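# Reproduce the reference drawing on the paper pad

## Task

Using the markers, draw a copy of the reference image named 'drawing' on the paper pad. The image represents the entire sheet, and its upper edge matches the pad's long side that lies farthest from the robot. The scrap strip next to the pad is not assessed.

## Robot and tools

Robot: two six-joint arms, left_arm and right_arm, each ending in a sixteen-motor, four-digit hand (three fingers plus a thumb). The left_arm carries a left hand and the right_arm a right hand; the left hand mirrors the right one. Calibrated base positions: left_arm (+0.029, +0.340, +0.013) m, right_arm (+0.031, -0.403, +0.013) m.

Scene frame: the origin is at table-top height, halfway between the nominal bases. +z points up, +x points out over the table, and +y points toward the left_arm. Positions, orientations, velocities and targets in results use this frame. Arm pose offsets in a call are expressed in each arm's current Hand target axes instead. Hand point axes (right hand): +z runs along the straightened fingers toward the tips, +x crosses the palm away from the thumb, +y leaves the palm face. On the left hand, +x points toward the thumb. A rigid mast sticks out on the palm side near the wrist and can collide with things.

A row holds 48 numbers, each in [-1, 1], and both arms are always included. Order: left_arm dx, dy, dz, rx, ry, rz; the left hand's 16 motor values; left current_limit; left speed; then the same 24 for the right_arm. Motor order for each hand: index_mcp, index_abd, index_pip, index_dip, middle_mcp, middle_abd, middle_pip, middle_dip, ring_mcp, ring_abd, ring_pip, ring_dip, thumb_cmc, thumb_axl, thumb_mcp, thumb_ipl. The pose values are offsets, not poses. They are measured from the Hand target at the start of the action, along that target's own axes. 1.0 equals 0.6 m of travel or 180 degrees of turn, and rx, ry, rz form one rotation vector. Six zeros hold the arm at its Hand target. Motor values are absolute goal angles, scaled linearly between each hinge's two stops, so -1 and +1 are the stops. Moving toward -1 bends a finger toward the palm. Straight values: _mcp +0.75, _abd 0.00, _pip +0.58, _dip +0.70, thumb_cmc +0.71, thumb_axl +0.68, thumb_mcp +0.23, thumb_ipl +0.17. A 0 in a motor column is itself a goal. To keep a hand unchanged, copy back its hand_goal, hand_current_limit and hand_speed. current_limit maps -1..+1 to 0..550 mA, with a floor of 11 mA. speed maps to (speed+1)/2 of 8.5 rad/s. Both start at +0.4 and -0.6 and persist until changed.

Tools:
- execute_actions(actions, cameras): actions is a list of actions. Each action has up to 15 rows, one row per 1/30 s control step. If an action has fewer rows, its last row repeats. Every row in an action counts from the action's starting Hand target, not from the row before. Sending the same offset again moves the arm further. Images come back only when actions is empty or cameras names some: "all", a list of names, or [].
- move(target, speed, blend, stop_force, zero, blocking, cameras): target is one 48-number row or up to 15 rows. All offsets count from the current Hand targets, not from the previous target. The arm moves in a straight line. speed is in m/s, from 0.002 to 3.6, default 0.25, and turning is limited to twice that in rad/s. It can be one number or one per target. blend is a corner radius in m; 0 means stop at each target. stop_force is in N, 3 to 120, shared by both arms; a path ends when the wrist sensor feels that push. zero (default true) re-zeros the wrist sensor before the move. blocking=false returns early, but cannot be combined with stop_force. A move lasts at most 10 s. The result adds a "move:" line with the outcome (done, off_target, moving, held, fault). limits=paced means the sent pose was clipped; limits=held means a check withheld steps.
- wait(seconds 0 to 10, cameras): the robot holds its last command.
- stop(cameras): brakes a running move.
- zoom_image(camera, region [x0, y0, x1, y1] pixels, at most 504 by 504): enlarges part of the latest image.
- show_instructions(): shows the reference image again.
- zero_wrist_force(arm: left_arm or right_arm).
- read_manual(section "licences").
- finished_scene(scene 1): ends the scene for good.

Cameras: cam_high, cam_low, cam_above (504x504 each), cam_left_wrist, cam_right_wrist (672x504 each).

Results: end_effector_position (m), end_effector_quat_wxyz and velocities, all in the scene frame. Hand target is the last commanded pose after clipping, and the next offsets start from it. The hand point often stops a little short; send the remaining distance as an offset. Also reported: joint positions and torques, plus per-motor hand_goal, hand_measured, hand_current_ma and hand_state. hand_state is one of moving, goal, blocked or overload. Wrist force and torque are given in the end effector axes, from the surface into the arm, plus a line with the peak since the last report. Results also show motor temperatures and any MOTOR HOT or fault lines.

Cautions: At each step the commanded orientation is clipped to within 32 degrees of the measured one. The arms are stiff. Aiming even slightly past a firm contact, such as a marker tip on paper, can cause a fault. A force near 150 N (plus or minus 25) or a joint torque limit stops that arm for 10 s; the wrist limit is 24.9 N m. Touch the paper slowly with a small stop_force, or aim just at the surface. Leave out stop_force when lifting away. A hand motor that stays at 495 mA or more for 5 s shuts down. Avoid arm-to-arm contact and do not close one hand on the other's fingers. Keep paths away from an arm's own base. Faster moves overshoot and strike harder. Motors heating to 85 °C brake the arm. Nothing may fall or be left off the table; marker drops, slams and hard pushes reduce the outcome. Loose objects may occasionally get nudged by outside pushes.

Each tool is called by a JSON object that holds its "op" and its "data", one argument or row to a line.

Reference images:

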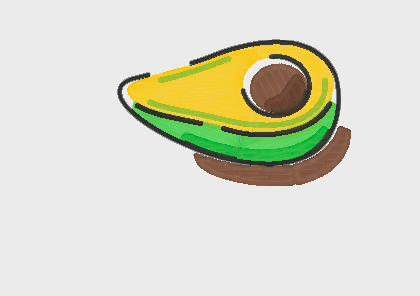

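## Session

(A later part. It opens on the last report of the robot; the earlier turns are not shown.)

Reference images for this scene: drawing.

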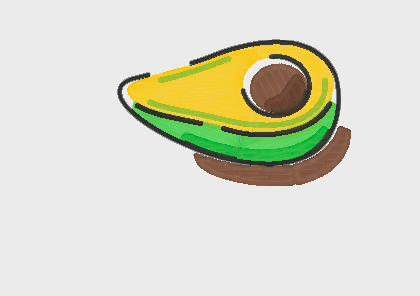

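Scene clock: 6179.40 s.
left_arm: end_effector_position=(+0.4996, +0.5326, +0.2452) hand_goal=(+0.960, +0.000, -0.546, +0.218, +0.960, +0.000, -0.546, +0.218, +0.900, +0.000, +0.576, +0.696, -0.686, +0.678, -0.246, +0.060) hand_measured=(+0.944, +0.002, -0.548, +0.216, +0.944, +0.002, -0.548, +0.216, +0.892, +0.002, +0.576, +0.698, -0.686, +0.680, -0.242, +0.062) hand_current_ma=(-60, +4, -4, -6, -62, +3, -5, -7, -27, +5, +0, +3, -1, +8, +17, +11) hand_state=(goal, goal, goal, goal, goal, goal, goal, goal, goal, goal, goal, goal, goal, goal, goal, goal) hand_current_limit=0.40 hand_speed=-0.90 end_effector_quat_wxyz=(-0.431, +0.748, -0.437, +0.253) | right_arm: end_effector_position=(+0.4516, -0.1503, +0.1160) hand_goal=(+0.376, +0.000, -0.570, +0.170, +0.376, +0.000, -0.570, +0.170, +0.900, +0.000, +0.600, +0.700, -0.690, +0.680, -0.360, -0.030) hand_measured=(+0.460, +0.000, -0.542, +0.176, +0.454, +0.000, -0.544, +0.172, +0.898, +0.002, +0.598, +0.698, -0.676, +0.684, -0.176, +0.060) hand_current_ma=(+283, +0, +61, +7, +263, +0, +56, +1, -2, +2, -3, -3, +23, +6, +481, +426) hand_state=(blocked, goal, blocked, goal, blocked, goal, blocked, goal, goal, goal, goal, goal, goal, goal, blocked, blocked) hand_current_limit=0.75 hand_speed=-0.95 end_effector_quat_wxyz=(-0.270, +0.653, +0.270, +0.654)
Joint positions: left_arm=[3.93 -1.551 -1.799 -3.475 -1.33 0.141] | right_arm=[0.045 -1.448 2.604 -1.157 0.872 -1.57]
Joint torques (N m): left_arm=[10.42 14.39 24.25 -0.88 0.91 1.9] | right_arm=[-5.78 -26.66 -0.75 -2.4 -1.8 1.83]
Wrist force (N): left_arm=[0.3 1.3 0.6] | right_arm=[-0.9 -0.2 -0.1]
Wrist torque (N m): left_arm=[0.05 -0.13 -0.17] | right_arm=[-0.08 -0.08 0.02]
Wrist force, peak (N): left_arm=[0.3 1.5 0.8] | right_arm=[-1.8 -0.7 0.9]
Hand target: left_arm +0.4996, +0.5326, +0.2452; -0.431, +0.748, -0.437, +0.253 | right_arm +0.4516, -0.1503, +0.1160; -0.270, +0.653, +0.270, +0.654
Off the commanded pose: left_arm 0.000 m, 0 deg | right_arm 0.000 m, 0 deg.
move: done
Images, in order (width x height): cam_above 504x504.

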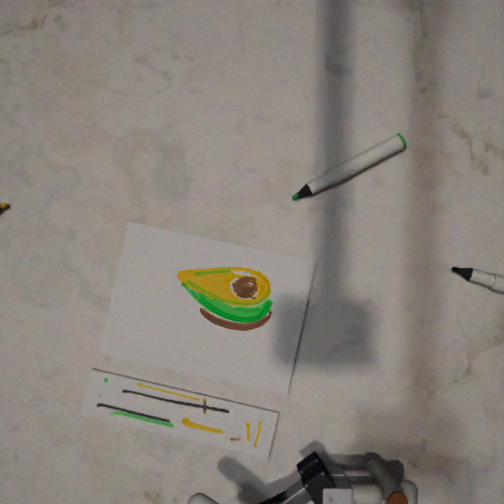

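{"op": "move", "data": {
  "target": [0,0,0,0,0,0,0.959,0,-0.547,0.217,0.959,0,-0.547,0.217,0.9,0,0.576,0.696,-0.686,0.677,-0.247,0.059,0.4,-0.9,-0.0133,0.0522,0.3077,0,0,0,0.375,0,-0.57,0.17,0.375,0,-0.57,0.17,0.9,0,0.6,0.7,-0.69,0.68,-0.36,-0.03,0.75,-0.95],
  "speed": 0.18
}}

{"op": "move", "data": {
  "target": [
    [0,0,0,0,0,0,0.959,0,-0.547,0.217,0.959,0,-0.547,0.217,0.9,0,0.576,0.696,-0.686,0.677,-0.247,0.059,0.4,-0.9,-0.0175,0,0,0,0,0,0.375,0,-0.57,0.17,0.375,0,-0.57,0.17,0.9,0,0.6,0.7,-0.69,0.68,-0.36,-0.03,0.75,-0.95],
    [0,0,0,0,0,0,0.959,0,-0.547,0.217,0.959,0,-0.547,0.217,0.9,0,0.576,0.696,-0.686,0.677,-0.247,0.059,0.4,-0.9,-0.0175,-0.010009,-0.006139,0,0,0,0.375,0,-0.57,0.17,0.375,0,-0.57,0.17,0.9,0,0.6,0.7,-0.69,0.68,-0.36,-0.03,0.75,-0.95],
    [0,0,0,0,0,0,0.959,0,-0.547,0.217,0.959,0,-0.547,0.217,0.9,0,0.576,0.696,-0.686,0.677,-0.247,0.059,0.4,-0.9,-0.0175,-0.033701,-0.00536,0,0,0,0.375,0,-0.57,0.17,0.375,0,-0.57,0.17,0.9,0,0.6,0.7,-0.69,0.68,-0.36,-0.03,0.75,-0.95],
    [0,0,0,0,0,0,0.959,0,-0.547,0.217,0.959,0,-0.547,0.217,0.9,0,0.576,0.696,-0.686,0.677,-0.247,0.059,0.4,-0.9,-0.0175,-0.05816,0.009405,0,0,0,0.375,0,-0.57,0.17,0.375,0,-0.57,0.17,0.9,0,0.6,0.7,-0.69,0.68,-0.36,-0.03,0.75,-0.95],
    [0,0,0,0,0,0,0.959,0,-0.547,0.217,0.959,0,-0.547,0.217,0.9,0,0.576,0.696,-0.686,0.677,-0.247,0.059,0.4,-0.9,-0.0175,-0.075738,0.032734,0,0,0,0.375,0,-0.57,0.17,0.375,0,-0.57,0.17,0.9,0,0.6,0.7,-0.69,0.68,-0.36,-0.03,0.75,-0.95],
    [0,0,0,0,0,0,0.959,0,-0.547,0.217,0.959,0,-0.547,0.217,0.9,0,0.576,0.696,-0.686,0.677,-0.247,0.059,0.4,-0.9,-0.0175,-0.088665,0.058152,0,0,0,0.375,0,-0.57,0.17,0.375,0,-0.57,0.17,0.9,0,0.6,0.7,-0.69,0.68,-0.36,-0.03,0.75,-0.95],
    [0,0,0,0,0,0,0.959,0,-0.547,0.217,0.959,0,-0.547,0.217,0.9,0,0.576,0.696,-0.686,0.677,-0.247,0.059,0.4,-0.9,-0.0175,-0.092531,0.083579,0,0,0,0.375,0,-0.57,0.17,0.375,0,-0.57,0.17,0.9,0,0.6,0.7,-0.69,0.68,-0.36,-0.03,0.75,-0.95],
    [0,0,0,0,0,0,0.959,0,-0.547,0.217,0.959,0,-0.547,0.217,0.9,0,0.576,0.696,-0.686,0.677,-0.247,0.059,0.4,-0.9,0,-0.092531,0.083579,0,0,0,0.375,0,-0.57,0.17,0.375,0,-0.57,0.17,0.9,0,0.6,0.7,-0.69,0.68,-0.36,-0.03,0.75,-0.95]
  ],
  "speed": 0.035,
  "blend": [0,0.001,0.001,0.001,0.001,0.001,0,0]
}}

{"op": "move", "data": {
  "target": [0,0,0,0,0,0,0.959,0,-0.547,0.217,0.959,0,-0.547,0.217,0.9,0,0.576,0.696,-0.686,0.677,-0.247,0.059,0.4,-0.9,0.18783,-0.17442,-0.10937,0.0733,0,0,0.375,0,-0.57,0.17,0.375,0,-0.57,0.17,0.9,0,0.6,0.7,-0.69,0.68,-0.36,-0.03,0.75,-0.95],
  "speed": 0.2,
  "cameras": ["cam_above"]
}}

{"op": "zoom_image", "data": {
  "camera": "cam_above",
  "region": [165, 250, 285, 340]
}}

{"op": "move", "data": {
  "target": [0,0,0,0,0,0,0.959,0,-0.547,0.217,0.959,0,-0.547,0.217,0.9,0,0.576,0.696,-0.686,0.677,-0.247,0.059,0.4,-0.9,0,0,0,-0.34573,0.09518,0.52653,0.375,0,-0.57,0.17,0.375,0,-0.57,0.17,0.9,0,0.6,0.7,-0.69,0.68,-0.36,-0.03,0.75,-0.95],
  "speed": 0.25
}}

{"op": "move", "data": {
  "target": [0,0,0,0,0,0,0.959,0,-0.547,0.217,0.959,0,-0.547,0.217,0.9,0,0.576,0.696,-0.686,0.677,-0.247,0.059,0.4,-0.9,-0.1978,0.1008,-0.008,0,0,0,0.375,0,-0.57,0.17,0.375,0,-0.57,0.17,0.9,0,0.6,0.7,-0.69,0.68,-0.36,-0.03,0.75,-0.95],
  "speed": 0.2,
  "cameras": ["cam_high", "cam_right_wrist"]
}}

Scene clock: 6235.03 s.
left_arm: end_effector_position=(+0.4996, +0.5326, +0.2452) hand_goal=(+0.960, +0.000, -0.546, +0.218, +0.960, +0.000, -0.546, +0.218, +0.900, +0.000, +0.576, +0.696, -0.686, +0.678, -0.246, +0.060) hand_measured=(+0.944, +0.002, -0.548, +0.216, +0.944, +0.002, -0.548, +0.216, +0.892, +0.002, +0.576, +0.698, -0.686, +0.680, -0.242, +0.062) hand_current_ma=(-60, +4, -4, -6, -62, +3, -5, -7, -27, +5, +0, +3, -1, +8, +17, +11) hand_state=(goal, goal, goal, goal, goal, goal, goal, goal, goal, goal, goal, goal, goal, goal, goal, goal) hand_current_limit=0.40 hand_speed=-0.90 end_effector_quat_wxyz=(-0.431, +0.748, -0.437, +0.253) | right_arm: end_effector_position=(+0.6043, -0.0421, +0.1082) hand_goal=(+0.376, +0.000, -0.570, +0.170, +0.376, +0.000, -0.570, +0.170, +0.900, +0.000, +0.600, +0.700, -0.690, +0.680, -0.360, -0.030) hand_measured=(+0.460, +0.000, -0.542, +0.176, +0.454, +0.000, -0.544, +0.172, +0.898, +0.002, +0.598, +0.698, -0.676, +0.684, -0.176, +0.060) hand_current_ma=(+283, +0, +61, +7, +263, +0, +56, +1, -2, +2, -3, -3, +23, +6, +481, +426) hand_state=(blocked, goal, blocked, goal, blocked, goal, blocked, goal, goal, goal, goal, goal, goal, goal, blocked, blocked) hand_current_limit=0.75 hand_speed=-0.95 end_effector_quat_wxyz=(-0.270, +0.653, +0.270, +0.654)
Joint positions: left_arm=[3.93 -1.551 -1.799 -3.475 -1.33 0.141] | right_arm=[0.285 -1.099 2.068 -0.97 1.111 -1.57]
Joint torques (N m): left_arm=[10.46 14.05 24.26 -0.87 0.9 1.93] | right_arm=[7.14 -21.25 -20.73 0.98 1.55 -1.55]
Wrist force (N): left_arm=[0.3 1.3 0.6] | right_arm=[-1.1 0.0 0.0]
Wrist torque (N m): left_arm=[0.05 -0.13 -0.17] | right_arm=[-0.06 0.00 0.02]
Wrist force, peak (N): left_arm=[0.4 1.3 1.0] | right_arm=[-1.0 -0.5 -1.5]
Hand target: left_arm +0.4996, +0.5326, +0.2452; -0.431, +0.748, -0.437, +0.253 | right_arm +0.6044, -0.0421, +0.1082; -0.270, +0.653, +0.270, +0.654
Off the commanded pose: left_arm 0.000 m, 0 deg | right_arm 0.000 m, 0 deg.
move: done

Scene clock: 6239.13 s.
left_arm: end_effector_position=(+0.4996, +0.5326, +0.2452) hand_goal=(+0.960, +0.000, -0.546, +0.218, +0.960, +0.000, -0.546, +0.218, +0.900, +0.000, +0.576, +0.696, -0.686, +0.678, -0.246, +0.060) hand_measured=(+0.944, +0.002, -0.548, +0.216, +0.944, +0.002, -0.548, +0.216, +0.892, +0.002, +0.576, +0.698, -0.686, +0.680, -0.242, +0.062) hand_current_ma=(-60, +4, -4, -6, -62, +3, -5, -7, -27, +5, +0, +3, -1, +8, +17, +11) hand_state=(goal, goal, goal, goal, goal, goal, goal, goal, goal, goal, goal, goal, goal, goal, goal, goal) hand_current_limit=0.40 hand_speed=-0.90 end_effector_quat_wxyz=(-0.431, +0.748, -0.437, +0.253) | right_arm: end_effector_position=(+0.6006, +0.0327, +0.1082) hand_goal=(+0.376, +0.000, -0.570, +0.170, +0.376, +0.000, -0.570, +0.170, +0.900, +0.000, +0.600, +0.700, -0.690, +0.680, -0.360, -0.030) hand_measured=(+0.460, +0.000, -0.542, +0.176, +0.454, +0.000, -0.544, +0.172, +0.898, +0.002, +0.598, +0.698, -0.676, +0.684, -0.176, +0.060) hand_current_ma=(+283, +0, +62, +8, +263, +0, +55, +1, -2, +2, -3, -3, +23, +6, +481, +426) hand_state=(blocked, goal, blocked, goal, blocked, goal, blocked, goal, goal, goal, goal, goal, goal, goal, blocked, blocked) hand_current_limit=0.75 hand_speed=-0.95 end_effector_quat_wxyz=(-0.270, +0.653, +0.270, +0.654)
Joint positions: left_arm=[3.93 -1.551 -1.799 -3.475 -1.33 0.141] | right_arm=[0.445 -1.026 1.93 -0.905 1.271 -1.57]
Joint torques (N m): left_arm=[10.45 13.97 24.27 -0.88 0.85 1.85] | right_arm=[7.11 -48.23 -20.76 1.06 1.49 -1.22]
Wrist force (N): left_arm=[0.2 1.0 0.7] | right_arm=[-0.9 -0.3 -0.3]
Wrist torque (N m): left_arm=[0.01 -0.11 -0.17] | right_arm=[-0.07 -0.05 0.04]
Wrist force, peak (N): left_arm=[0.3 1.2 1.0] | right_arm=[-1.7 -0.3 -0.2]
Hand target: left_arm +0.4996, +0.5326, +0.2452; -0.431, +0.748, -0.437, +0.253 | right_arm +0.6006, +0.0327, +0.1082; -0.270, +0.653, +0.270, +0.654
Off the commanded pose: left_arm 0.000 m, 0 deg | right_arm 0.000 m, 0 deg.
move: done

Scene clock: 6240.53 s.
left_arm: end_effector_position=(+0.4996, +0.5326, +0.2452) hand_goal=(+0.960, +0.000, -0.546, +0.218, +0.960, +0.000, -0.546, +0.218, +0.900, +0.000, +0.576, +0.696, -0.686, +0.678, -0.246, +0.060) hand_measured=(+0.944, +0.002, -0.548, +0.216, +0.944, +0.002, -0.548, +0.216, +0.892, +0.002, +0.576, +0.698, -0.686, +0.680, -0.242, +0.062) hand_current_ma=(-60, +4, -4, -6, -62, +3, -5, -7, -27, +5, +0, +3, -1, +8, +17, +11) hand_state=(goal, goal, goal, goal, goal, goal, goal, goal, goal, goal, goal, goal, goal, goal, goal, goal) hand_current_limit=0.40 hand_speed=-0.90 end_effector_quat_wxyz=(-0.431, +0.748, -0.437, +0.253) | right_arm: end_effector_position=(+0.4802, +0.0603, +0.2208) hand_goal=(+0.376, +0.000, -0.570, +0.170, +0.376, +0.000, -0.570, +0.170, +0.900, +0.000, +0.600, +0.700, -0.690, +0.680, -0.360, -0.030) hand_measured=(+0.460, +0.000, -0.542, +0.176, +0.454, +0.000, -0.544, +0.172, +0.898, +0.002, +0.598, +0.698, -0.676, +0.684, -0.176, +0.060) hand_current_ma=(+283, +0, +62, +8, +263, +0, +55, +1, -2, +2, -3, -3, +23, +6, +481, +426) hand_state=(blocked, goal, blocked, goal, blocked, goal, blocked, goal, goal, goal, goal, goal, goal, goal, blocked, blocked) hand_current_limit=0.75 hand_speed=-0.95 end_effector_quat_wxyz=(-0.344, +0.618, +0.343, +0.618)
Joint positions: left_arm=[3.93 -1.551 -1.799 -3.475 -1.33 0.141] | right_arm=[0.51 -1.383 2.073 -0.691 1.106 -1.57]
Joint torques (N m): left_arm=[10.53 14.08 24.14 -0.84 0.93 1.88] | right_arm=[7.56 -37.29 -9.65 1.05 -1.54 -1.42]
Wrist force (N): left_arm=[0.3 1.2 0.8] | right_arm=[-1.1 -0.5 -0.3]
Wrist torque (N m): left_arm=[0.02 -0.11 -0.17] | right_arm=[-0.10 0.01 0.04]
Wrist force, peak (N): left_arm=[0.3 1.3 0.8] | right_arm=[-2.6 0.7 0.6]
Hand target: left_arm +0.4996, +0.5326, +0.2452; -0.431, +0.748, -0.437, +0.253 | right_arm +0.4802, +0.0603, +0.2209; -0.344, +0.618, +0.344, +0.618
Off the commanded pose: left_arm 0.000 m, 0 deg | right_arm 0.000 m, 0 deg.
move: done
Images, in order (width x height): cam_above 504x504.

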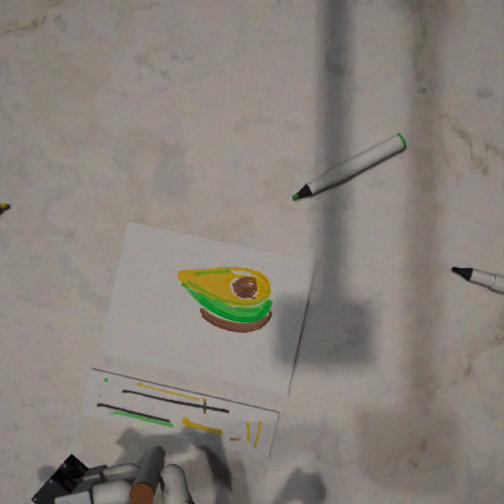

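Scaled by 4.200 from the camera's 504x504 image, which has a finer 720x720 frame.

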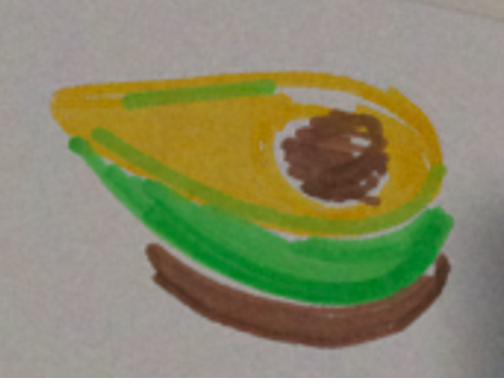

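Scene clock: 6245.13 s.
left_arm: end_effector_position=(+0.4996, +0.5326, +0.2452) hand_goal=(+0.960, +0.000, -0.546, +0.218, +0.960, +0.000, -0.546, +0.218, +0.900, +0.000, +0.576, +0.696, -0.686, +0.678, -0.246, +0.060) hand_measured=(+0.944, +0.002, -0.548, +0.216, +0.944, +0.002, -0.548, +0.216, +0.892, +0.002, +0.576, +0.698, -0.686, +0.680, -0.242, +0.062) hand_current_ma=(-60, +4, -4, -6, -62, +3, -5, -7, -27, +5, +0, +3, -1, +8, +17, +11) hand_state=(goal, goal, goal, goal, goal, goal, goal, goal, goal, goal, goal, goal, goal, goal, goal, goal) hand_current_limit=0.40 hand_speed=-0.90 end_effector_quat_wxyz=(-0.431, +0.748, -0.437, +0.253) | right_arm: end_effector_position=(+0.4802, +0.0603, +0.2209) hand_goal=(+0.376, +0.000, -0.570, +0.170, +0.376, +0.000, -0.570, +0.170, +0.900, +0.000, +0.600, +0.700, -0.690, +0.680, -0.360, -0.030) hand_measured=(+0.460, +0.000, -0.542, +0.176, +0.454, +0.000, -0.544, +0.172, +0.892, +0.002, +0.598, +0.698, -0.676, +0.684, -0.176, +0.060) hand_current_ma=(+283, +0, +62, +8, +263, +0, +55, +1, -14, +2, -3, -3, +23, +6, +481, +426) hand_state=(blocked, goal, blocked, goal, blocked, goal, blocked, goal, goal, goal, goal, goal, goal, goal, blocked, blocked) hand_current_limit=0.75 hand_speed=-0.95 end_effector_quat_wxyz=(-0.377, +0.652, -0.570, +0.329)
Joint positions: left_arm=[3.93 -1.551 -1.799 -3.475 -1.33 0.141] | right_arm=[0.652 -1.165 1.355 0.407 2.048 0.303]
Joint torques (N m): left_arm=[9.99 13.55 24.03 -0.79 0.73 1.81] | right_arm=[-5.38 -25.34 -24.49 2.87 -1.15 2.02]
Wrist force (N): left_arm=[0.4 1.2 0.7] | right_arm=[1.3 1.7 -0.9]
Wrist torque (N m): left_arm=[0.02 -0.13 -0.17] | right_arm=[0.04 -0.03 0.02]
Wrist force, peak (N): left_arm=[0.3 1.3 0.9] | right_arm=[1.4 2.0 -0.8]
Hand target: left_arm +0.4996, +0.5326, +0.2452; -0.431, +0.748, -0.437, +0.253 | right_arm +0.4802, +0.0603, +0.2209; -0.377, +0.652, -0.570, +0.329
Off the commanded pose: left_arm 0.000 m, 0 deg | right_arm 0.000 m, 0 deg.
move: done

Scene clock: 6246.40 s.
left_arm: end_effector_position=(+0.4996, +0.5326, +0.2452) hand_goal=(+0.960, +0.000, -0.546, +0.218, +0.960, +0.000, -0.546, +0.218, +0.900, +0.000, +0.576, +0.696, -0.686, +0.678, -0.246, +0.060) hand_measured=(+0.944, +0.002, -0.548, +0.216, +0.944, +0.002, -0.548, +0.216, +0.892, +0.002, +0.576, +0.698, -0.686, +0.680, -0.242, +0.062) hand_current_ma=(-60, +4, -4, -6, -62, +3, -5, -7, -27, +5, +0, +3, -1, +8, +17, +11) hand_state=(goal, goal, goal, goal, goal, goal, goal, goal, goal, goal, goal, goal, goal, goal, goal, goal) hand_current_limit=0.40 hand_speed=-0.90 end_effector_quat_wxyz=(-0.431, +0.748, -0.437, +0.253) | right_arm: end_effector_position=(+0.4303, +0.1733, +0.1709) hand_goal=(+0.376, +0.000, -0.570, +0.170, +0.376, +0.000, -0.570, +0.170, +0.900, +0.000, +0.600, +0.700, -0.690, +0.680, -0.360, -0.030) hand_measured=(+0.460, +0.000, -0.542, +0.176, +0.454, +0.000, -0.544, +0.172, +0.890, +0.002, +0.598, +0.698, -0.676, +0.684, -0.176, +0.060) hand_current_ma=(+283, +0, +62, +8, +263, +0, +55, +1, -15, +2, -3, -3, +23, +6, +481, +426) hand_state=(blocked, goal, blocked, goal, blocked, goal, blocked, goal, goal, goal, goal, goal, goal, goal, blocked, blocked) hand_current_limit=0.75 hand_speed=-0.95 end_effector_quat_wxyz=(-0.377, +0.652, -0.570, +0.329)
Joint positions: left_arm=[3.93 -1.551 -1.799 -3.475 -1.33 0.141] | right_arm=[0.867 -0.938 1.147 0.47 2.221 0.454]
Joint torques (N m): left_arm=[9.87 14.02 23.83 -0.73 0.77 1.79] | right_arm=[7.52 -33.61 -25.54 2.92 2.07 1.88]
Wrist force (N): left_arm=[0.3 1.0 0.6] | right_arm=[1.1 1.5 -1.1]
Wrist torque (N m): left_arm=[0.01 -0.12 -0.17] | right_arm=[0.04 -0.01 0.00]
Wrist force, peak (N): left_arm=[0.2 1.3 0.9] | right_arm=[0.1 2.1 -1.8]
Hand target: left_arm +0.4996, +0.5326, +0.2452; -0.431, +0.748, -0.437, +0.253 | right_arm +0.4303, +0.1733, +0.1709; -0.377, +0.652, -0.570, +0.329
Off the commanded pose: left_arm 0.000 m, 0 deg | right_arm 0.000 m, 0 deg.
move: done
Images, in order (width x height): cam_high 504x504, cam_right_wrist 672x504.

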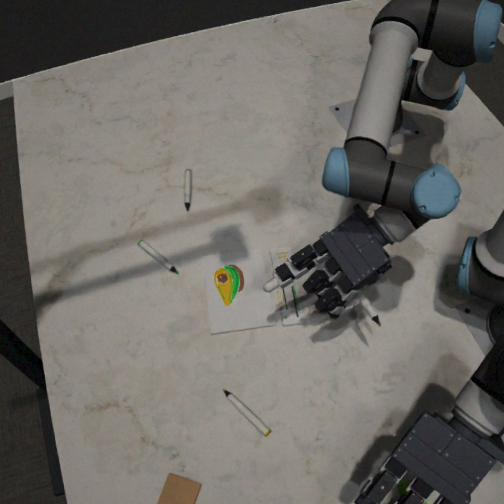

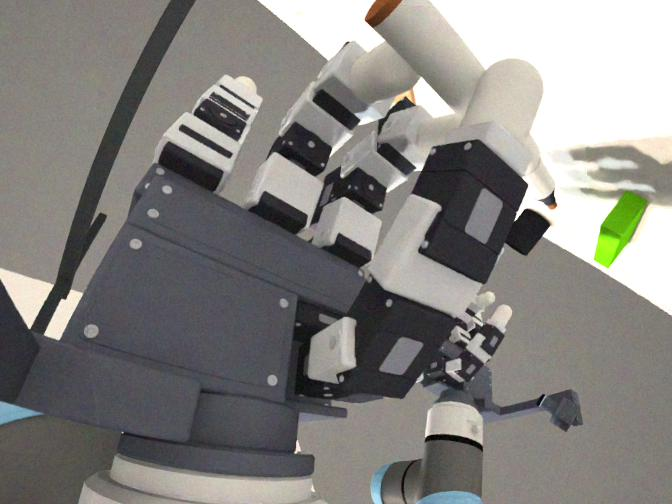

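{"op": "move", "data": {
  "target": [0,0,0,0,0,0,0.959,0,-0.547,0.217,0.959,0,-0.547,0.217,0.9,0,0.576,0.696,-0.686,0.677,-0.247,0.059,0.4,-0.9,0,0.18763,0.10833,0,0,0,0.375,0,-0.57,0.17,0.375,0,-0.57,0.17,0.9,0,0.6,0.7,-0.69,0.68,-0.36,-0.03,0.75,-0.95],
  "speed": 0.1
}}

{"op": "move", "data": {
  "target": [0,0,0,0,0,0,0.959,0,-0.547,0.217,0.959,0,-0.547,0.217,0.9,0,0.576,0.696,-0.686,0.677,-0.247,0.059,0.4,-0.9,0,0.03608,0.02083,0,0,0,0.375,0,-0.57,0.17,0.375,0,-0.57,0.17,0.9,0,0.6,0.7,-0.69,0.68,-0.36,-0.03,0.75,-0.95],
  "speed": 0.018,
  "stop_force": 3.5,
  "cameras": ["cam_high", "cam_right_wrist"]
}}

Scene clock: 6275.13 s.
left_arm: end_effector_position=(+0.4996, +0.5326, +0.2452) hand_goal=(+0.960, +0.000, -0.546, +0.218, +0.960, +0.000, -0.546, +0.218, +0.900, +0.000, +0.576, +0.696, -0.686, +0.678, -0.246, +0.060) hand_measured=(+0.944, +0.002, -0.548, +0.216, +0.944, +0.002, -0.548, +0.216, +0.892, +0.002, +0.576, +0.698, -0.686, +0.680, -0.242, +0.062) hand_current_ma=(-60, +4, -4, -6, -62, +3, -5, -7, -27, +5, +0, +3, -1, +8, +17, +11) hand_state=(goal, goal, goal, goal, goal, goal, goal, goal, goal, goal, goal, goal, goal, goal, goal, goal) hand_current_limit=0.40 hand_speed=-0.90 end_effector_quat_wxyz=(-0.431, +0.748, -0.437, +0.253) | right_arm: end_effector_position=(+0.4304, +0.1734, +0.0410) hand_goal=(+0.376, +0.000, -0.570, +0.170, +0.376, +0.000, -0.570, +0.170, +0.900, +0.000, +0.600, +0.700, -0.690, +0.680, -0.360, -0.030) hand_measured=(+0.460, +0.000, -0.542, +0.176, +0.454, +0.000, -0.544, +0.172, +0.890, +0.002, +0.598, +0.698, -0.676, +0.684, -0.176, +0.060) hand_current_ma=(+283, +0, +62, +8, +263, +0, +55, +1, -15, +2, -3, -3, +23, +6, +481, +426) hand_state=(blocked, goal, blocked, goal, blocked, goal, blocked, goal, goal, goal, goal, goal, goal, goal, blocked, blocked) hand_current_limit=0.75 hand_speed=-0.95 end_effector_quat_wxyz=(-0.377, +0.652, -0.570, +0.329)
Joint positions: left_arm=[3.93 -1.551 -1.799 -3.475 -1.33 0.141] | right_arm=[0.867 -0.828 1.309 0.197 2.221 0.454]
Joint torques (N m): left_arm=[10.26 13.84 23.68 -0.69 0.65 1.78] | right_arm=[-4 -35.64 -9.77 -1.61 -1.03 -1.18]
Wrist force (N): left_arm=[0.4 1.3 0.8] | right_arm=[1.4 1.4 -1.0]
Wrist torque (N m): left_arm=[0.04 -0.13 -0.17] | right_arm=[0.04 -0.04 -0.01]
Wrist force, peak (N): left_arm=[0.3 1.3 1.0] | right_arm=[1.6 2.3 -0.5]
Hand target: left_arm +0.4996, +0.5326, +0.2452; -0.431, +0.748, -0.437, +0.253 | right_arm +0.4304, +0.1734, +0.0409; -0.377, +0.652, -0.570, +0.329
Off the commanded pose: left_arm 0.000 m, 0 deg | right_arm 0.000 m, 0 deg.
move: done

Scene clock: 6277.37 s.
left_arm: end_effector_position=(+0.4996, +0.5326, +0.2452) hand_goal=(+0.960, +0.000, -0.546, +0.218, +0.960, +0.000, -0.546, +0.218, +0.900, +0.000, +0.576, +0.696, -0.686, +0.678, -0.246, +0.060) hand_measured=(+0.944, +0.002, -0.548, +0.216, +0.944, +0.002, -0.548, +0.216, +0.892, +0.002, +0.576, +0.698, -0.686, +0.680, -0.242, +0.062) hand_current_ma=(-60, +4, -4, -6, -62, +3, -5, -7, -27, +5, +0, +3, -1, +8, +17, +11) hand_state=(goal, goal, goal, goal, goal, goal, goal, goal, goal, goal, goal, goal, goal, goal, goal, goal) hand_current_limit=0.40 hand_speed=-0.90 end_effector_quat_wxyz=(-0.431, +0.748, -0.437, +0.253) | right_arm: end_effector_position=(+0.4304, +0.1734, +0.0219) hand_goal=(+0.376, +0.000, -0.570, +0.170, +0.376, +0.000, -0.570, +0.170, +0.900, +0.000, +0.600, +0.700, -0.690, +0.680, -0.360, -0.030) hand_measured=(+0.460, +0.000, -0.542, +0.176, +0.454, +0.000, -0.544, +0.172, +0.890, +0.002, +0.598, +0.698, -0.678, +0.684, -0.176, +0.060) hand_current_ma=(+283, +0, +62, +8, +263, +0, +55, +1, -15, +2, -3, -3, +23, +6, +481, +426) hand_state=(blocked, goal, blocked, goal, blocked, goal, blocked, goal, goal, goal, goal, goal, goal, goal, blocked, blocked) hand_current_limit=0.75 hand_speed=-0.95 end_effector_quat_wxyz=(-0.377, +0.652, -0.570, +0.329)
Joint positions: left_arm=[3.93 -1.551 -1.799 -3.475 -1.33 0.141] | right_arm=[0.867 -0.806 1.324 0.161 2.221 0.454]
Joint torques (N m): left_arm=[9.77 14.03 23.82 -0.65 0.63 1.83] | right_arm=[-4.05 -57.06 -22.22 3.23 -1 -0.99]
Wrist force (N): left_arm=[0.1 1.1 0.7] | right_arm=[1.1 -1.7 -3.1]
Wrist torque (N m): left_arm=[0.02 -0.10 -0.18] | right_arm=[-0.15 -0.03 0.01]
Wrist force, peak (N): left_arm=[0.3 1.3 0.8] | right_arm=[0.9 -9.7 -9.4]
Hand target: left_arm +0.4996, +0.5326, +0.2452; -0.431, +0.748, -0.437, +0.253 | right_arm +0.4304, +0.1734, +0.0219; -0.377, +0.652, -0.570, +0.329 (not the last commanded pose)
Off the commanded pose: left_arm 0.000 m, 0 deg | right_arm 0.006 m, 0 deg.
move: contact (right_arm)
Images, in order (width x height): cam_high 504x504, cam_right_wrist 672x504.

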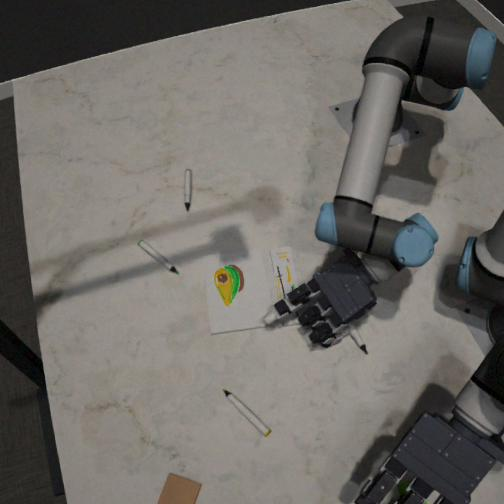

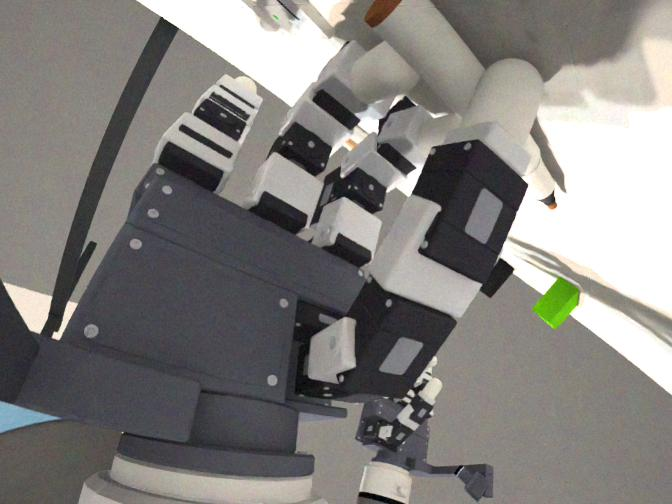

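{"op": "move", "data": {
  "target": [
    [0,0,0,0,0,0,0.959,0,-0.547,0.217,0.959,0,-0.547,0.217,0.9,0,0.576,0.696,-0.686,0.677,-0.247,0.059,0.4,-0.9,0,0,0,0,0,0,0.5,0,-0.56,0.2,0.5,0,-0.56,0.2,0.9,0,0.6,0.7,-0.69,0.68,-0.26,0.05,0.5,-0.95],
    [0,0,0,0,0,0,0.959,0,-0.547,0.217,0.959,0,-0.547,0.217,0.9,0,0.576,0.696,-0.686,0.677,-0.247,0.059,0.4,-0.9,0,0,0,0,0,0,0.6,0,-0.55,0.21,0.6,0,-0.55,0.21,0.9,0,0.6,0.7,-0.69,0.68,-0.247,0.059,0.4,-0.93],
    [0,0,0,0,0,0,0.959,0,-0.547,0.217,0.959,0,-0.547,0.217,0.9,0,0.576,0.696,-0.686,0.677,-0.247,0.059,0.4,-0.9,0,0,0,0,0,0,0.959,0,-0.547,0.217,0.959,0,-0.547,0.217,0.9,0,0.576,0.696,-0.686,0.677,-0.247,0.059,0.4,-0.9]
  ]
}}

{"op": "move", "data": {
  "target": [0,0,0,0,0,0,0.959,0,-0.547,0.217,0.959,0,-0.547,0.217,0.9,0,0.576,0.696,-0.686,0.677,-0.247,0.059,0.4,-0.9,0,-0.231,-0.1333,0,0,0,0.959,0,-0.547,0.217,0.959,0,-0.547,0.217,0.9,0,0.576,0.696,-0.686,0.677,-0.247,0.059,0.4,-0.9],
  "speed": 0.12,
  "cameras": ["cam_high", "cam_above"]
}}

{"op": "zoom_image", "data": {
  "camera": "cam_high",
  "region": [120, 130, 260, 270]
}}

{"op": "zoom_image", "data": {
  "camera": "cam_above",
  "region": [404, 210, 504, 310]
}}

Scene clock: 6292.43 s.
left_arm: end_effector_position=(+0.4996, +0.5326, +0.2452) hand_goal=(+0.960, +0.000, -0.546, +0.218, +0.960, +0.000, -0.546, +0.218, +0.900, +0.000, +0.576, +0.696, -0.686, +0.678, -0.246, +0.060) hand_measured=(+0.944, +0.002, -0.548, +0.216, +0.944, +0.002, -0.548, +0.216, +0.892, +0.002, +0.576, +0.698, -0.686, +0.680, -0.242, +0.062) hand_current_ma=(-60, +4, -4, -6, -62, +3, -5, -7, -27, +5, +0, +3, -1, +8, +17, +11) hand_state=(goal, goal, goal, goal, goal, goal, goal, goal, goal, goal, goal, goal, goal, goal, goal, goal) hand_current_limit=0.40 hand_speed=-0.90 end_effector_quat_wxyz=(-0.431, +0.748, -0.437, +0.253) | right_arm: end_effector_position=(+0.4304, +0.1734, +0.0219) hand_goal=(+0.960, +0.000, -0.546, +0.218, +0.960, +0.000, -0.546, +0.218, +0.900, +0.000, +0.576, +0.696, -0.686, +0.678, -0.246, +0.060) hand_measured=(+0.942, +0.000, -0.544, +0.216, +0.942, +0.000, -0.544, +0.216, +0.890, +0.002, +0.576, +0.698, -0.686, +0.680, -0.242, +0.062) hand_current_ma=(-40, +0, +1, -2, -36, +0, +1, -2, -15, +2, +0, +1, +0, +4, +6, +5) hand_state=(goal, goal, goal, goal, goal, goal, goal, goal, goal, goal, goal, goal, goal, goal, goal, goal) hand_current_limit=0.40 hand_speed=-0.90 end_effector_quat_wxyz=(-0.377, +0.652, -0.570, +0.329)
Joint positions: left_arm=[3.93 -1.551 -1.799 -3.475 -1.33 0.141] | right_arm=[0.867 -0.806 1.324 0.161 2.221 0.454]
Joint torques (N m): left_arm=[9.27 14.21 23.36 -0.59 0.55 1.79] | right_arm=[-3.12 -55.59 -20.29 2.44 -0.55 -0.93]
Wrist force (N): left_arm=[0.2 1.2 0.8] | right_arm=[1.6 1.5 -0.8]
Wrist torque (N m): left_arm=[0.03 -0.10 -0.18] | right_arm=[-0.01 -0.08 0.03]
Wrist force, peak (N): left_arm=[0.2 1.5 0.8] | right_arm=[1.4 -1.9 -3.8]
Hand target: left_arm +0.4996, +0.5326, +0.2452; -0.431, +0.748, -0.437, +0.253 | right_arm +0.4304, +0.1734, +0.0219; -0.377, +0.652, -0.570, +0.329
Off the commanded pose: left_arm 0.000 m, 0 deg | right_arm 0.000 m, 0 deg.
move: done

Scene clock: 6294.27 s.
left_arm: end_effector_position=(+0.4996, +0.5326, +0.2452) hand_goal=(+0.960, +0.000, -0.546, +0.218, +0.960, +0.000, -0.546, +0.218, +0.900, +0.000, +0.576, +0.696, -0.686, +0.678, -0.246, +0.060) hand_measured=(+0.944, +0.002, -0.548, +0.216, +0.944, +0.002, -0.548, +0.216, +0.892, +0.002, +0.576, +0.698, -0.686, +0.680, -0.242, +0.062) hand_current_ma=(-60, +4, -4, -6, -62, +3, -5, -7, -27, +5, +0, +3, -1, +8, +17, +11) hand_state=(goal, goal, goal, goal, goal, goal, goal, goal, goal, goal, goal, goal, goal, goal, goal, goal) hand_current_limit=0.40 hand_speed=-0.90 end_effector_quat_wxyz=(-0.431, +0.748, -0.437, +0.253) | right_arm: end_effector_position=(+0.4304, +0.1733, +0.1819) hand_goal=(+0.960, +0.000, -0.546, +0.218, +0.960, +0.000, -0.546, +0.218, +0.900, +0.000, +0.576, +0.696, -0.686, +0.678, -0.246, +0.060) hand_measured=(+0.942, +0.000, -0.544, +0.216, +0.944, +0.000, -0.544, +0.216, +0.890, +0.002, +0.576, +0.698, -0.686, +0.680, -0.242, +0.062) hand_current_ma=(-37, +0, +1, -2, -34, +0, +1, -2, -16, +2, +0, +1, +0, +4, +6, +4) hand_state=(goal, goal, goal, goal, goal, goal, goal, goal, goal, goal, goal, goal, goal, goal, goal, goal) hand_current_limit=0.40 hand_speed=-0.90 end_effector_quat_wxyz=(-0.377, +0.652, -0.570, +0.329)
Joint positions: left_arm=[3.93 -1.551 -1.799 -3.475 -1.33 0.141] | right_arm=[0.867 -0.944 1.127 0.495 2.221 0.454]
Joint torques (N m): left_arm=[9.62 14.44 24.02 -0.66 0.54 1.79] | right_arm=[1.08 -57.68 -26.07 2.91 2.14 1.97]
Wrist force (N): left_arm=[0.4 1.2 0.8] | right_arm=[1.2 1.4 -1.2]
Wrist torque (N m): left_arm=[0.02 -0.13 -0.16] | right_arm=[0.00 -0.02 0.05]
Wrist force, peak (N): left_arm=[0.3 1.3 1.0] | right_arm=[1.5 2.4 -0.3]
Hand target: left_arm +0.4996, +0.5326, +0.2452; -0.431, +0.748, -0.437, +0.253 | right_arm +0.4303, +0.1733, +0.1819; -0.377, +0.652, -0.570, +0.329
Off the commanded pose: left_arm 0.000 m, 0 deg | right_arm 0.000 m, 0 deg.
move: done
Images, in order (width x height): cam_high 504x504, cam_above 504x504.

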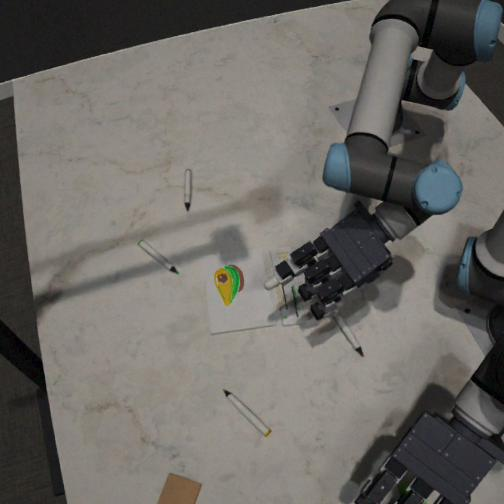

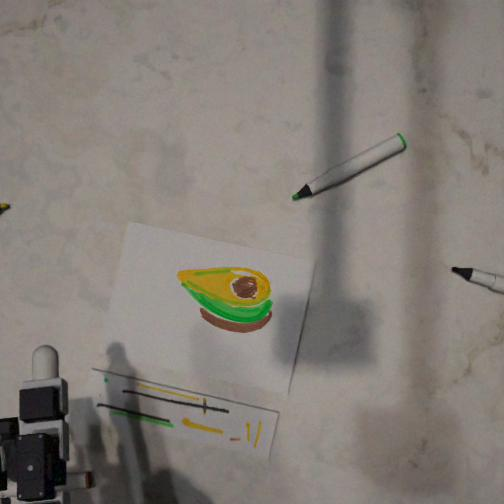

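Scaled by 3.600 from the camera's 504x504 image, which has a finer 720x720 frame.

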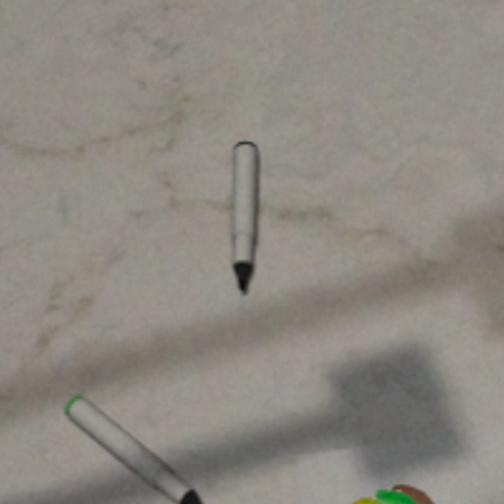

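Scaled by 5.040 from the camera's 504x504 image, which has a finer 720x720 frame.

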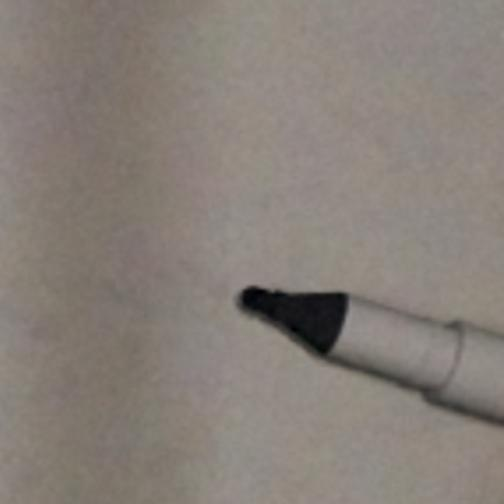

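{"op": "move", "data": {
  "target": [
    [0,0,0,0,0,0, 0.959,0,-0.547,0.217,0.959,0,-0.547,0.217,0.9,0,0.576,0.696,-0.686,0.677,-0.247,0.059,0.4,-0.9, 0.8862,-0.1033,0.1790,0,0.1188,0.0686, 0.959,0,-0.547,0.217,0.959,0,-0.547,0.217,0.9,0,0.576,0.696,-0.686,0.677,-0.247,0.059,0.4,-0.9]
  ],
  "speed": 0.25,
  "cameras": ["cam_above","cam_high"]
}}

Scene clock: 6346.70 s.
left_arm: end_effector_position=(+0.4996, +0.5326, +0.2452) hand_goal=(+0.960, +0.000, -0.546, +0.218, +0.960, +0.000, -0.546, +0.218, +0.900, +0.000, +0.576, +0.696, -0.686, +0.678, -0.246, +0.060) hand_measured=(+0.944, +0.002, -0.548, +0.216, +0.944, +0.002, -0.548, +0.216, +0.892, +0.002, +0.576, +0.698, -0.686, +0.680, -0.242, +0.062) hand_current_ma=(-60, +4, -4, -6, -62, +3, -5, -7, -27, +5, +0, +3, -1, +8, +17, +11) hand_state=(goal, goal, goal, goal, goal, goal, goal, goal, goal, goal, goal, goal, goal, goal, goal, goal) hand_current_limit=0.40 hand_speed=-0.90 end_effector_quat_wxyz=(-0.431, +0.748, -0.437, +0.253) | right_arm: end_effector_position=(+0.6240, -0.3370, +0.1817) hand_goal=(+0.960, +0.000, -0.546, +0.218, +0.960, +0.000, -0.546, +0.218, +0.900, +0.000, +0.576, +0.696, -0.686, +0.678, -0.246, +0.060) hand_measured=(+0.942, +0.000, -0.544, +0.216, +0.944, +0.000, -0.544, +0.216, +0.890, +0.002, +0.576, +0.698, -0.686, +0.680, -0.242, +0.062) hand_current_ma=(-37, +0, +1, -2, -34, +0, +1, -2, -16, +2, +0, +1, +0, +3, +5, +4) hand_state=(goal, goal, goal, goal, goal, goal, goal, goal, goal, goal, goal, goal, goal, goal, goal, goal) hand_current_limit=0.40 hand_speed=-0.90 end_effector_quat_wxyz=(+0.298, -0.515, +0.696, -0.402)
Joint positions: left_arm=[3.93 -1.551 -1.799 -3.475 -1.33 0.141] | right_arm=[-0.14 -1.318 1.657 0.192 1.741 0.1]
Joint torques (N m): left_arm=[9.42 14.06 23.48 -0.58 0.45 1.74] | right_arm=[-5.15 -17.71 -24.97 2.46 -1.53 -1.38]
Wrist force (N): left_arm=[0.4 1.2 0.7] | right_arm=[1.2 1.4 -0.8]
Wrist torque (N m): left_arm=[0.03 -0.13 -0.16] | right_arm=[-0.03 -0.02 0.15]
Wrist force, peak (N): left_arm=[0.3 1.4 0.8] | right_arm=[2.8 1.2 -0.2]
Hand target: left_arm +0.4996, +0.5326, +0.2452; -0.431, +0.748, -0.437, +0.253 | right_arm +0.6241, -0.3371, +0.1817; +0.298, -0.515, +0.696, -0.402
Off the commanded pose: left_arm 0.000 m, 0 deg | right_arm 0.000 m, 0 deg.
move: done
Images, in order (width x height): cam_high 504x504, cam_above 504x504.

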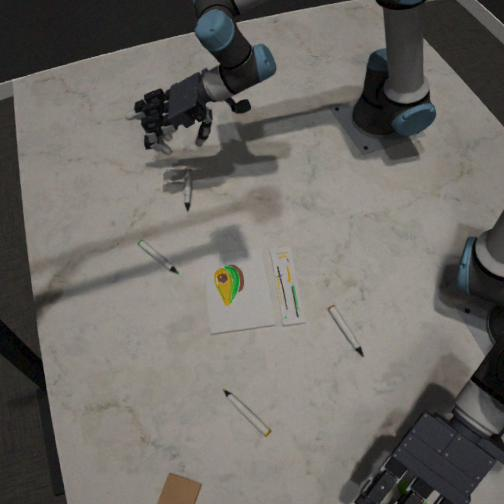

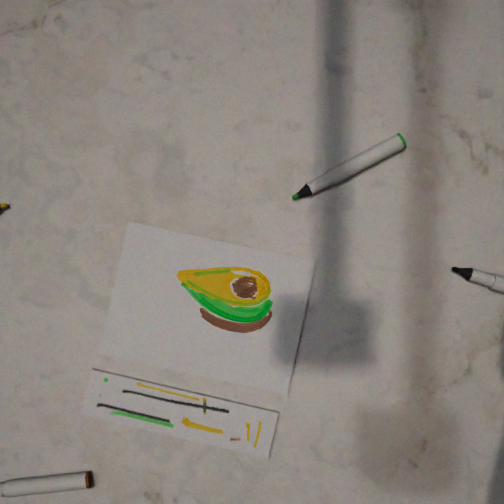

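{"op": "move", "data": {
  "target": [
    [0,0,0,0,0,0, 0.959,0,-0.547,0.217,0.959,0,-0.547,0.217,0.9,0,0.576,0.696,-0.686,0.677,-0.247,0.059,0.4,-0.9, 0,0.1892,0.1092,0,0,0, 0.959,0,-0.547,0.217,0.959,0,-0.547,0.217,0.9,0,0.576,0.696,-0.686,0.677,-0.247,0.059,0.4,-0.9]
  ],
  "speed": 0.15,
  "cameras": ["cam_above","cam_high","cam_right_wrist"]
}}

{"op": "zoom_image", "data": {
  "camera": "cam_high",
  "region": [120, 130, 260, 270]
}}

{"op": "zoom_image", "data": {
  "camera": "cam_above",
  "region": [404, 210, 504, 310]
}}

Scene clock: 6356.93 s.
left_arm: end_effector_position=(+0.4996, +0.5326, +0.2452) hand_goal=(+0.960, +0.000, -0.546, +0.218, +0.960, +0.000, -0.546, +0.218, +0.900, +0.000, +0.576, +0.696, -0.686, +0.678, -0.246, +0.060) hand_measured=(+0.944, +0.002, -0.548, +0.216, +0.944, +0.002, -0.548, +0.216, +0.892, +0.002, +0.576, +0.698, -0.686, +0.680, -0.242, +0.062) hand_current_ma=(-60, +4, -4, -6, -62, +3, -5, -7, -27, +5, +0, +3, -1, +8, +17, +11) hand_state=(goal, goal, goal, goal, goal, goal, goal, goal, goal, goal, goal, goal, goal, goal, goal, goal) hand_current_limit=0.40 hand_speed=-0.90 end_effector_quat_wxyz=(-0.431, +0.748, -0.437, +0.253) | right_arm: end_effector_position=(+0.6241, -0.3370, +0.0507) hand_goal=(+0.960, +0.000, -0.546, +0.218, +0.960, +0.000, -0.546, +0.218, +0.900, +0.000, +0.576, +0.696, -0.686, +0.678, -0.246, +0.060) hand_measured=(+0.942, +0.000, -0.544, +0.216, +0.944, +0.000, -0.544, +0.216, +0.890, +0.002, +0.576, +0.698, -0.686, +0.680, -0.242, +0.062) hand_current_ma=(-36, +0, +1, -2, -33, +0, +1, -2, -16, +2, +0, +1, +0, +3, +5, +4) hand_state=(goal, goal, goal, goal, goal, goal, goal, goal, goal, goal, goal, goal, goal, goal, goal, goal) hand_current_limit=0.40 hand_speed=-0.90 end_effector_quat_wxyz=(+0.298, -0.515, +0.696, -0.402)
Joint positions: left_arm=[3.93 -1.551 -1.799 -3.475 -1.33 0.141] | right_arm=[-0.14 -1.167 1.829 -0.13 1.741 0.1]
Joint torques (N m): left_arm=[8.62 14.27 23.56 -0.43 0.39 1.83] | right_arm=[7.27 -20.61 -8.83 -2.35 1.58 1.15]
Wrist force (N): left_arm=[0.2 1.1 0.7] | right_arm=[1.3 1.5 -0.6]
Wrist torque (N m): left_arm=[0.01 -0.12 -0.17] | right_arm=[-0.03 -0.06 0.15]
Wrist force, peak (N): left_arm=[0.4 1.3 1.0] | right_arm=[1.4 2.3 -0.5]
Hand target: left_arm +0.4996, +0.5326, +0.2452; -0.431, +0.748, -0.437, +0.253 | right_arm +0.6241, -0.3370, +0.0507; +0.298, -0.515, +0.696, -0.402
Off the commanded pose: left_arm 0.000 m, 0 deg | right_arm 0.000 m, 0 deg.
move: done
Images, in order (width x height): cam_high 504x504, cam_above 504x504, cam_right_wrist 672x504.

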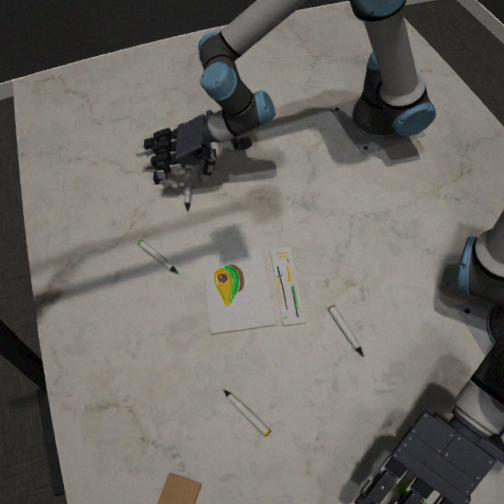

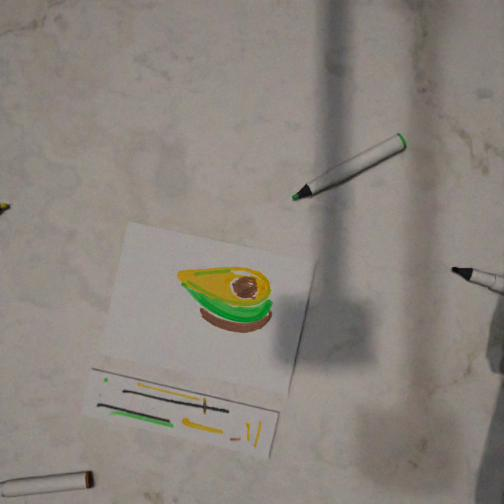

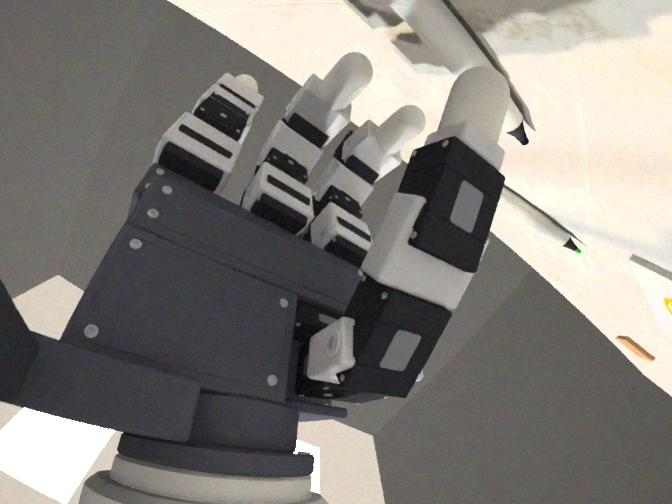

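Scaled by 3.600 from the camera's 504x504 image, which has a finer 720x720 frame.

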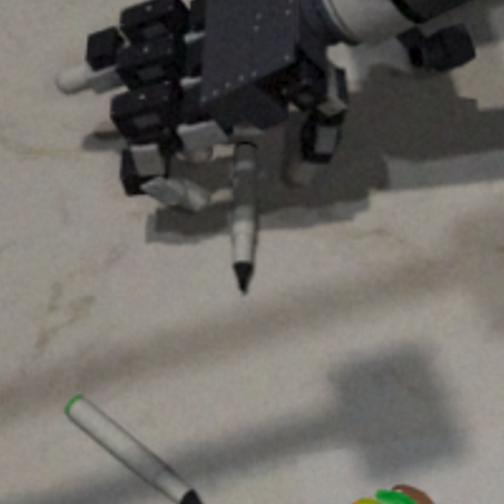

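Scaled by 5.040 from the camera's 504x504 image, which has a finer 720x720 frame.

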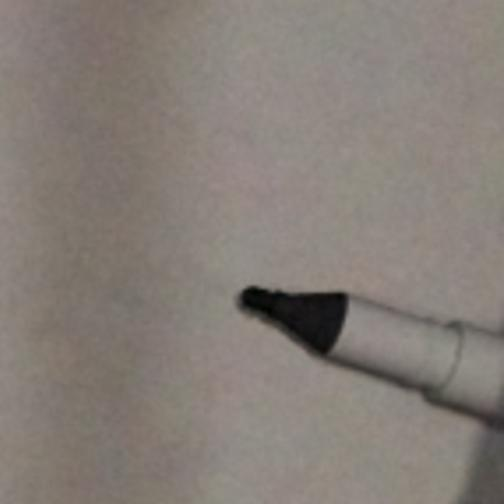

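{"op": "move", "data": {
  "target": [
    [0,0,0,0,0,0, 0.959,0,-0.547,0.217,0.959,0,-0.547,0.217,0.9,0,0.576,0.696,-0.686,0.677,-0.247,0.059,0.4,-0.9, 0,0.0430,0.0248,0,0,0, 0.959,0,-0.547,0.217,0.959,0,-0.547,0.217,0.9,0,0.576,0.696,-0.686,0.677,-0.247,0.059,0.4,-0.9]
  ],
  "speed": 0.03,
  "stop_force": 5,
  "cameras": ["cam_above","cam_high"]
}}

{"op": "zoom_image", "data": {
  "camera": "cam_high",
  "region": [120, 130, 260, 270]
}}

{"op": "zoom_image", "data": {
  "camera": "cam_above",
  "region": [404, 210, 504, 310]
}}

Scene clock: 6371.40 s.
left_arm: end_effector_position=(+0.4996, +0.5326, +0.2452) hand_goal=(+0.960, +0.000, -0.546, +0.218, +0.960, +0.000, -0.546, +0.218, +0.900, +0.000, +0.576, +0.696, -0.686, +0.678, -0.246, +0.060) hand_measured=(+0.944, +0.002, -0.548, +0.216, +0.944, +0.002, -0.548, +0.216, +0.892, +0.002, +0.576, +0.698, -0.686, +0.680, -0.242, +0.062) hand_current_ma=(-60, +4, -4, -6, -62, +3, -5, -7, -27, +5, +0, +3, -1, +8, +17, +11) hand_state=(goal, goal, goal, goal, goal, goal, goal, goal, goal, goal, goal, goal, goal, goal, goal, goal) hand_current_limit=0.40 hand_speed=-0.90 end_effector_quat_wxyz=(-0.431, +0.748, -0.437, +0.253) | right_arm: end_effector_position=(+0.6242, -0.3370, +0.0209) hand_goal=(+0.960, +0.000, -0.546, +0.218, +0.960, +0.000, -0.546, +0.218, +0.900, +0.000, +0.576, +0.696, -0.686, +0.678, -0.246, +0.060) hand_measured=(+0.942, +0.000, -0.544, +0.216, +0.944, +0.000, -0.544, +0.216, +0.890, +0.002, +0.576, +0.698, -0.686, +0.680, -0.242, +0.062) hand_current_ma=(-36, +0, +1, -2, -33, +0, +1, -2, -16, +2, +0, +1, +0, +3, +5, +4) hand_state=(goal, goal, goal, goal, goal, goal, goal, goal, goal, goal, goal, goal, goal, goal, goal, goal) hand_current_limit=0.40 hand_speed=-0.90 end_effector_quat_wxyz=(+0.298, -0.515, +0.696, -0.402)
Joint positions: left_arm=[3.93 -1.551 -1.799 -3.475 -1.33 0.141] | right_arm=[-0.14 -1.12 1.854 -0.202 1.741 0.1]
Joint torques (N m): left_arm=[8.52 14.19 22.96 -0.56 0.41 1.73] | right_arm=[7.72 -22.26 -6.97 -2.3 1.62 1.58]
Wrist force (N): left_arm=[0.2 1.2 0.7] | right_arm=[1.5 1.2 -0.9]
Wrist torque (N m): left_arm=[0.03 -0.10 -0.18] | right_arm=[-0.06 -0.07 0.15]
Wrist force, peak (N): left_arm=[0.4 1.5 0.9] | right_arm=[1.6 1.7 -1.0]
Hand target: left_arm +0.4996, +0.5326, +0.2452; -0.431, +0.748, -0.437, +0.253 | right_arm +0.6242, -0.3370, +0.0209; +0.298, -0.515, +0.696, -0.402
Off the commanded pose: left_arm 0.000 m, 0 deg | right_arm 0.000 m, 0 deg.
move: done
Images, in order (width x height): cam_high 504x504, cam_above 504x504.

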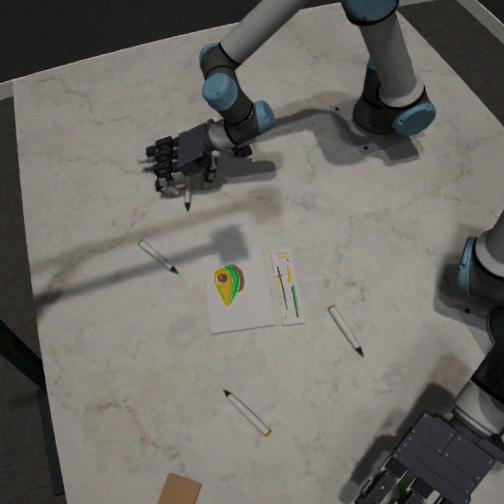

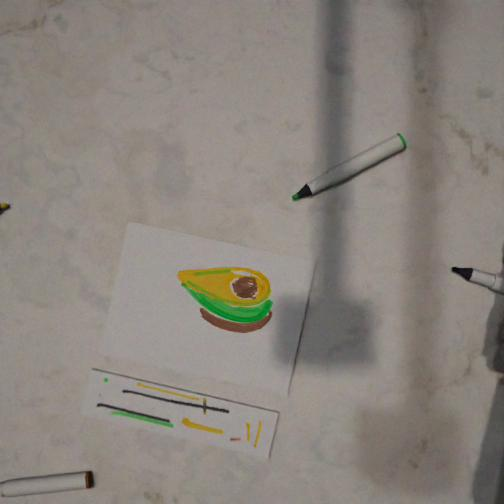

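Scaled by 3.600 from the camera's 504x504 image, which has a finer 720x720 frame.

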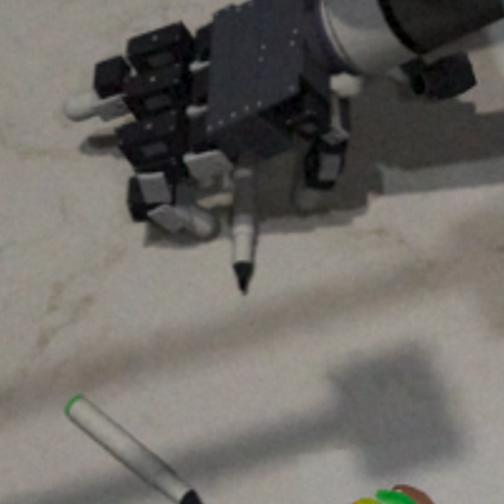

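Scaled by 5.040 from the camera's 504x504 image, which has a finer 720x720 frame.

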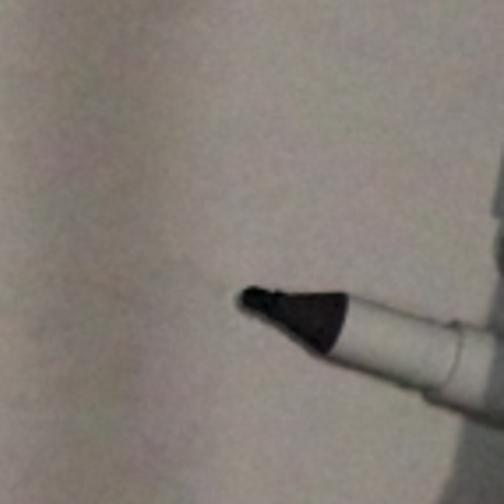

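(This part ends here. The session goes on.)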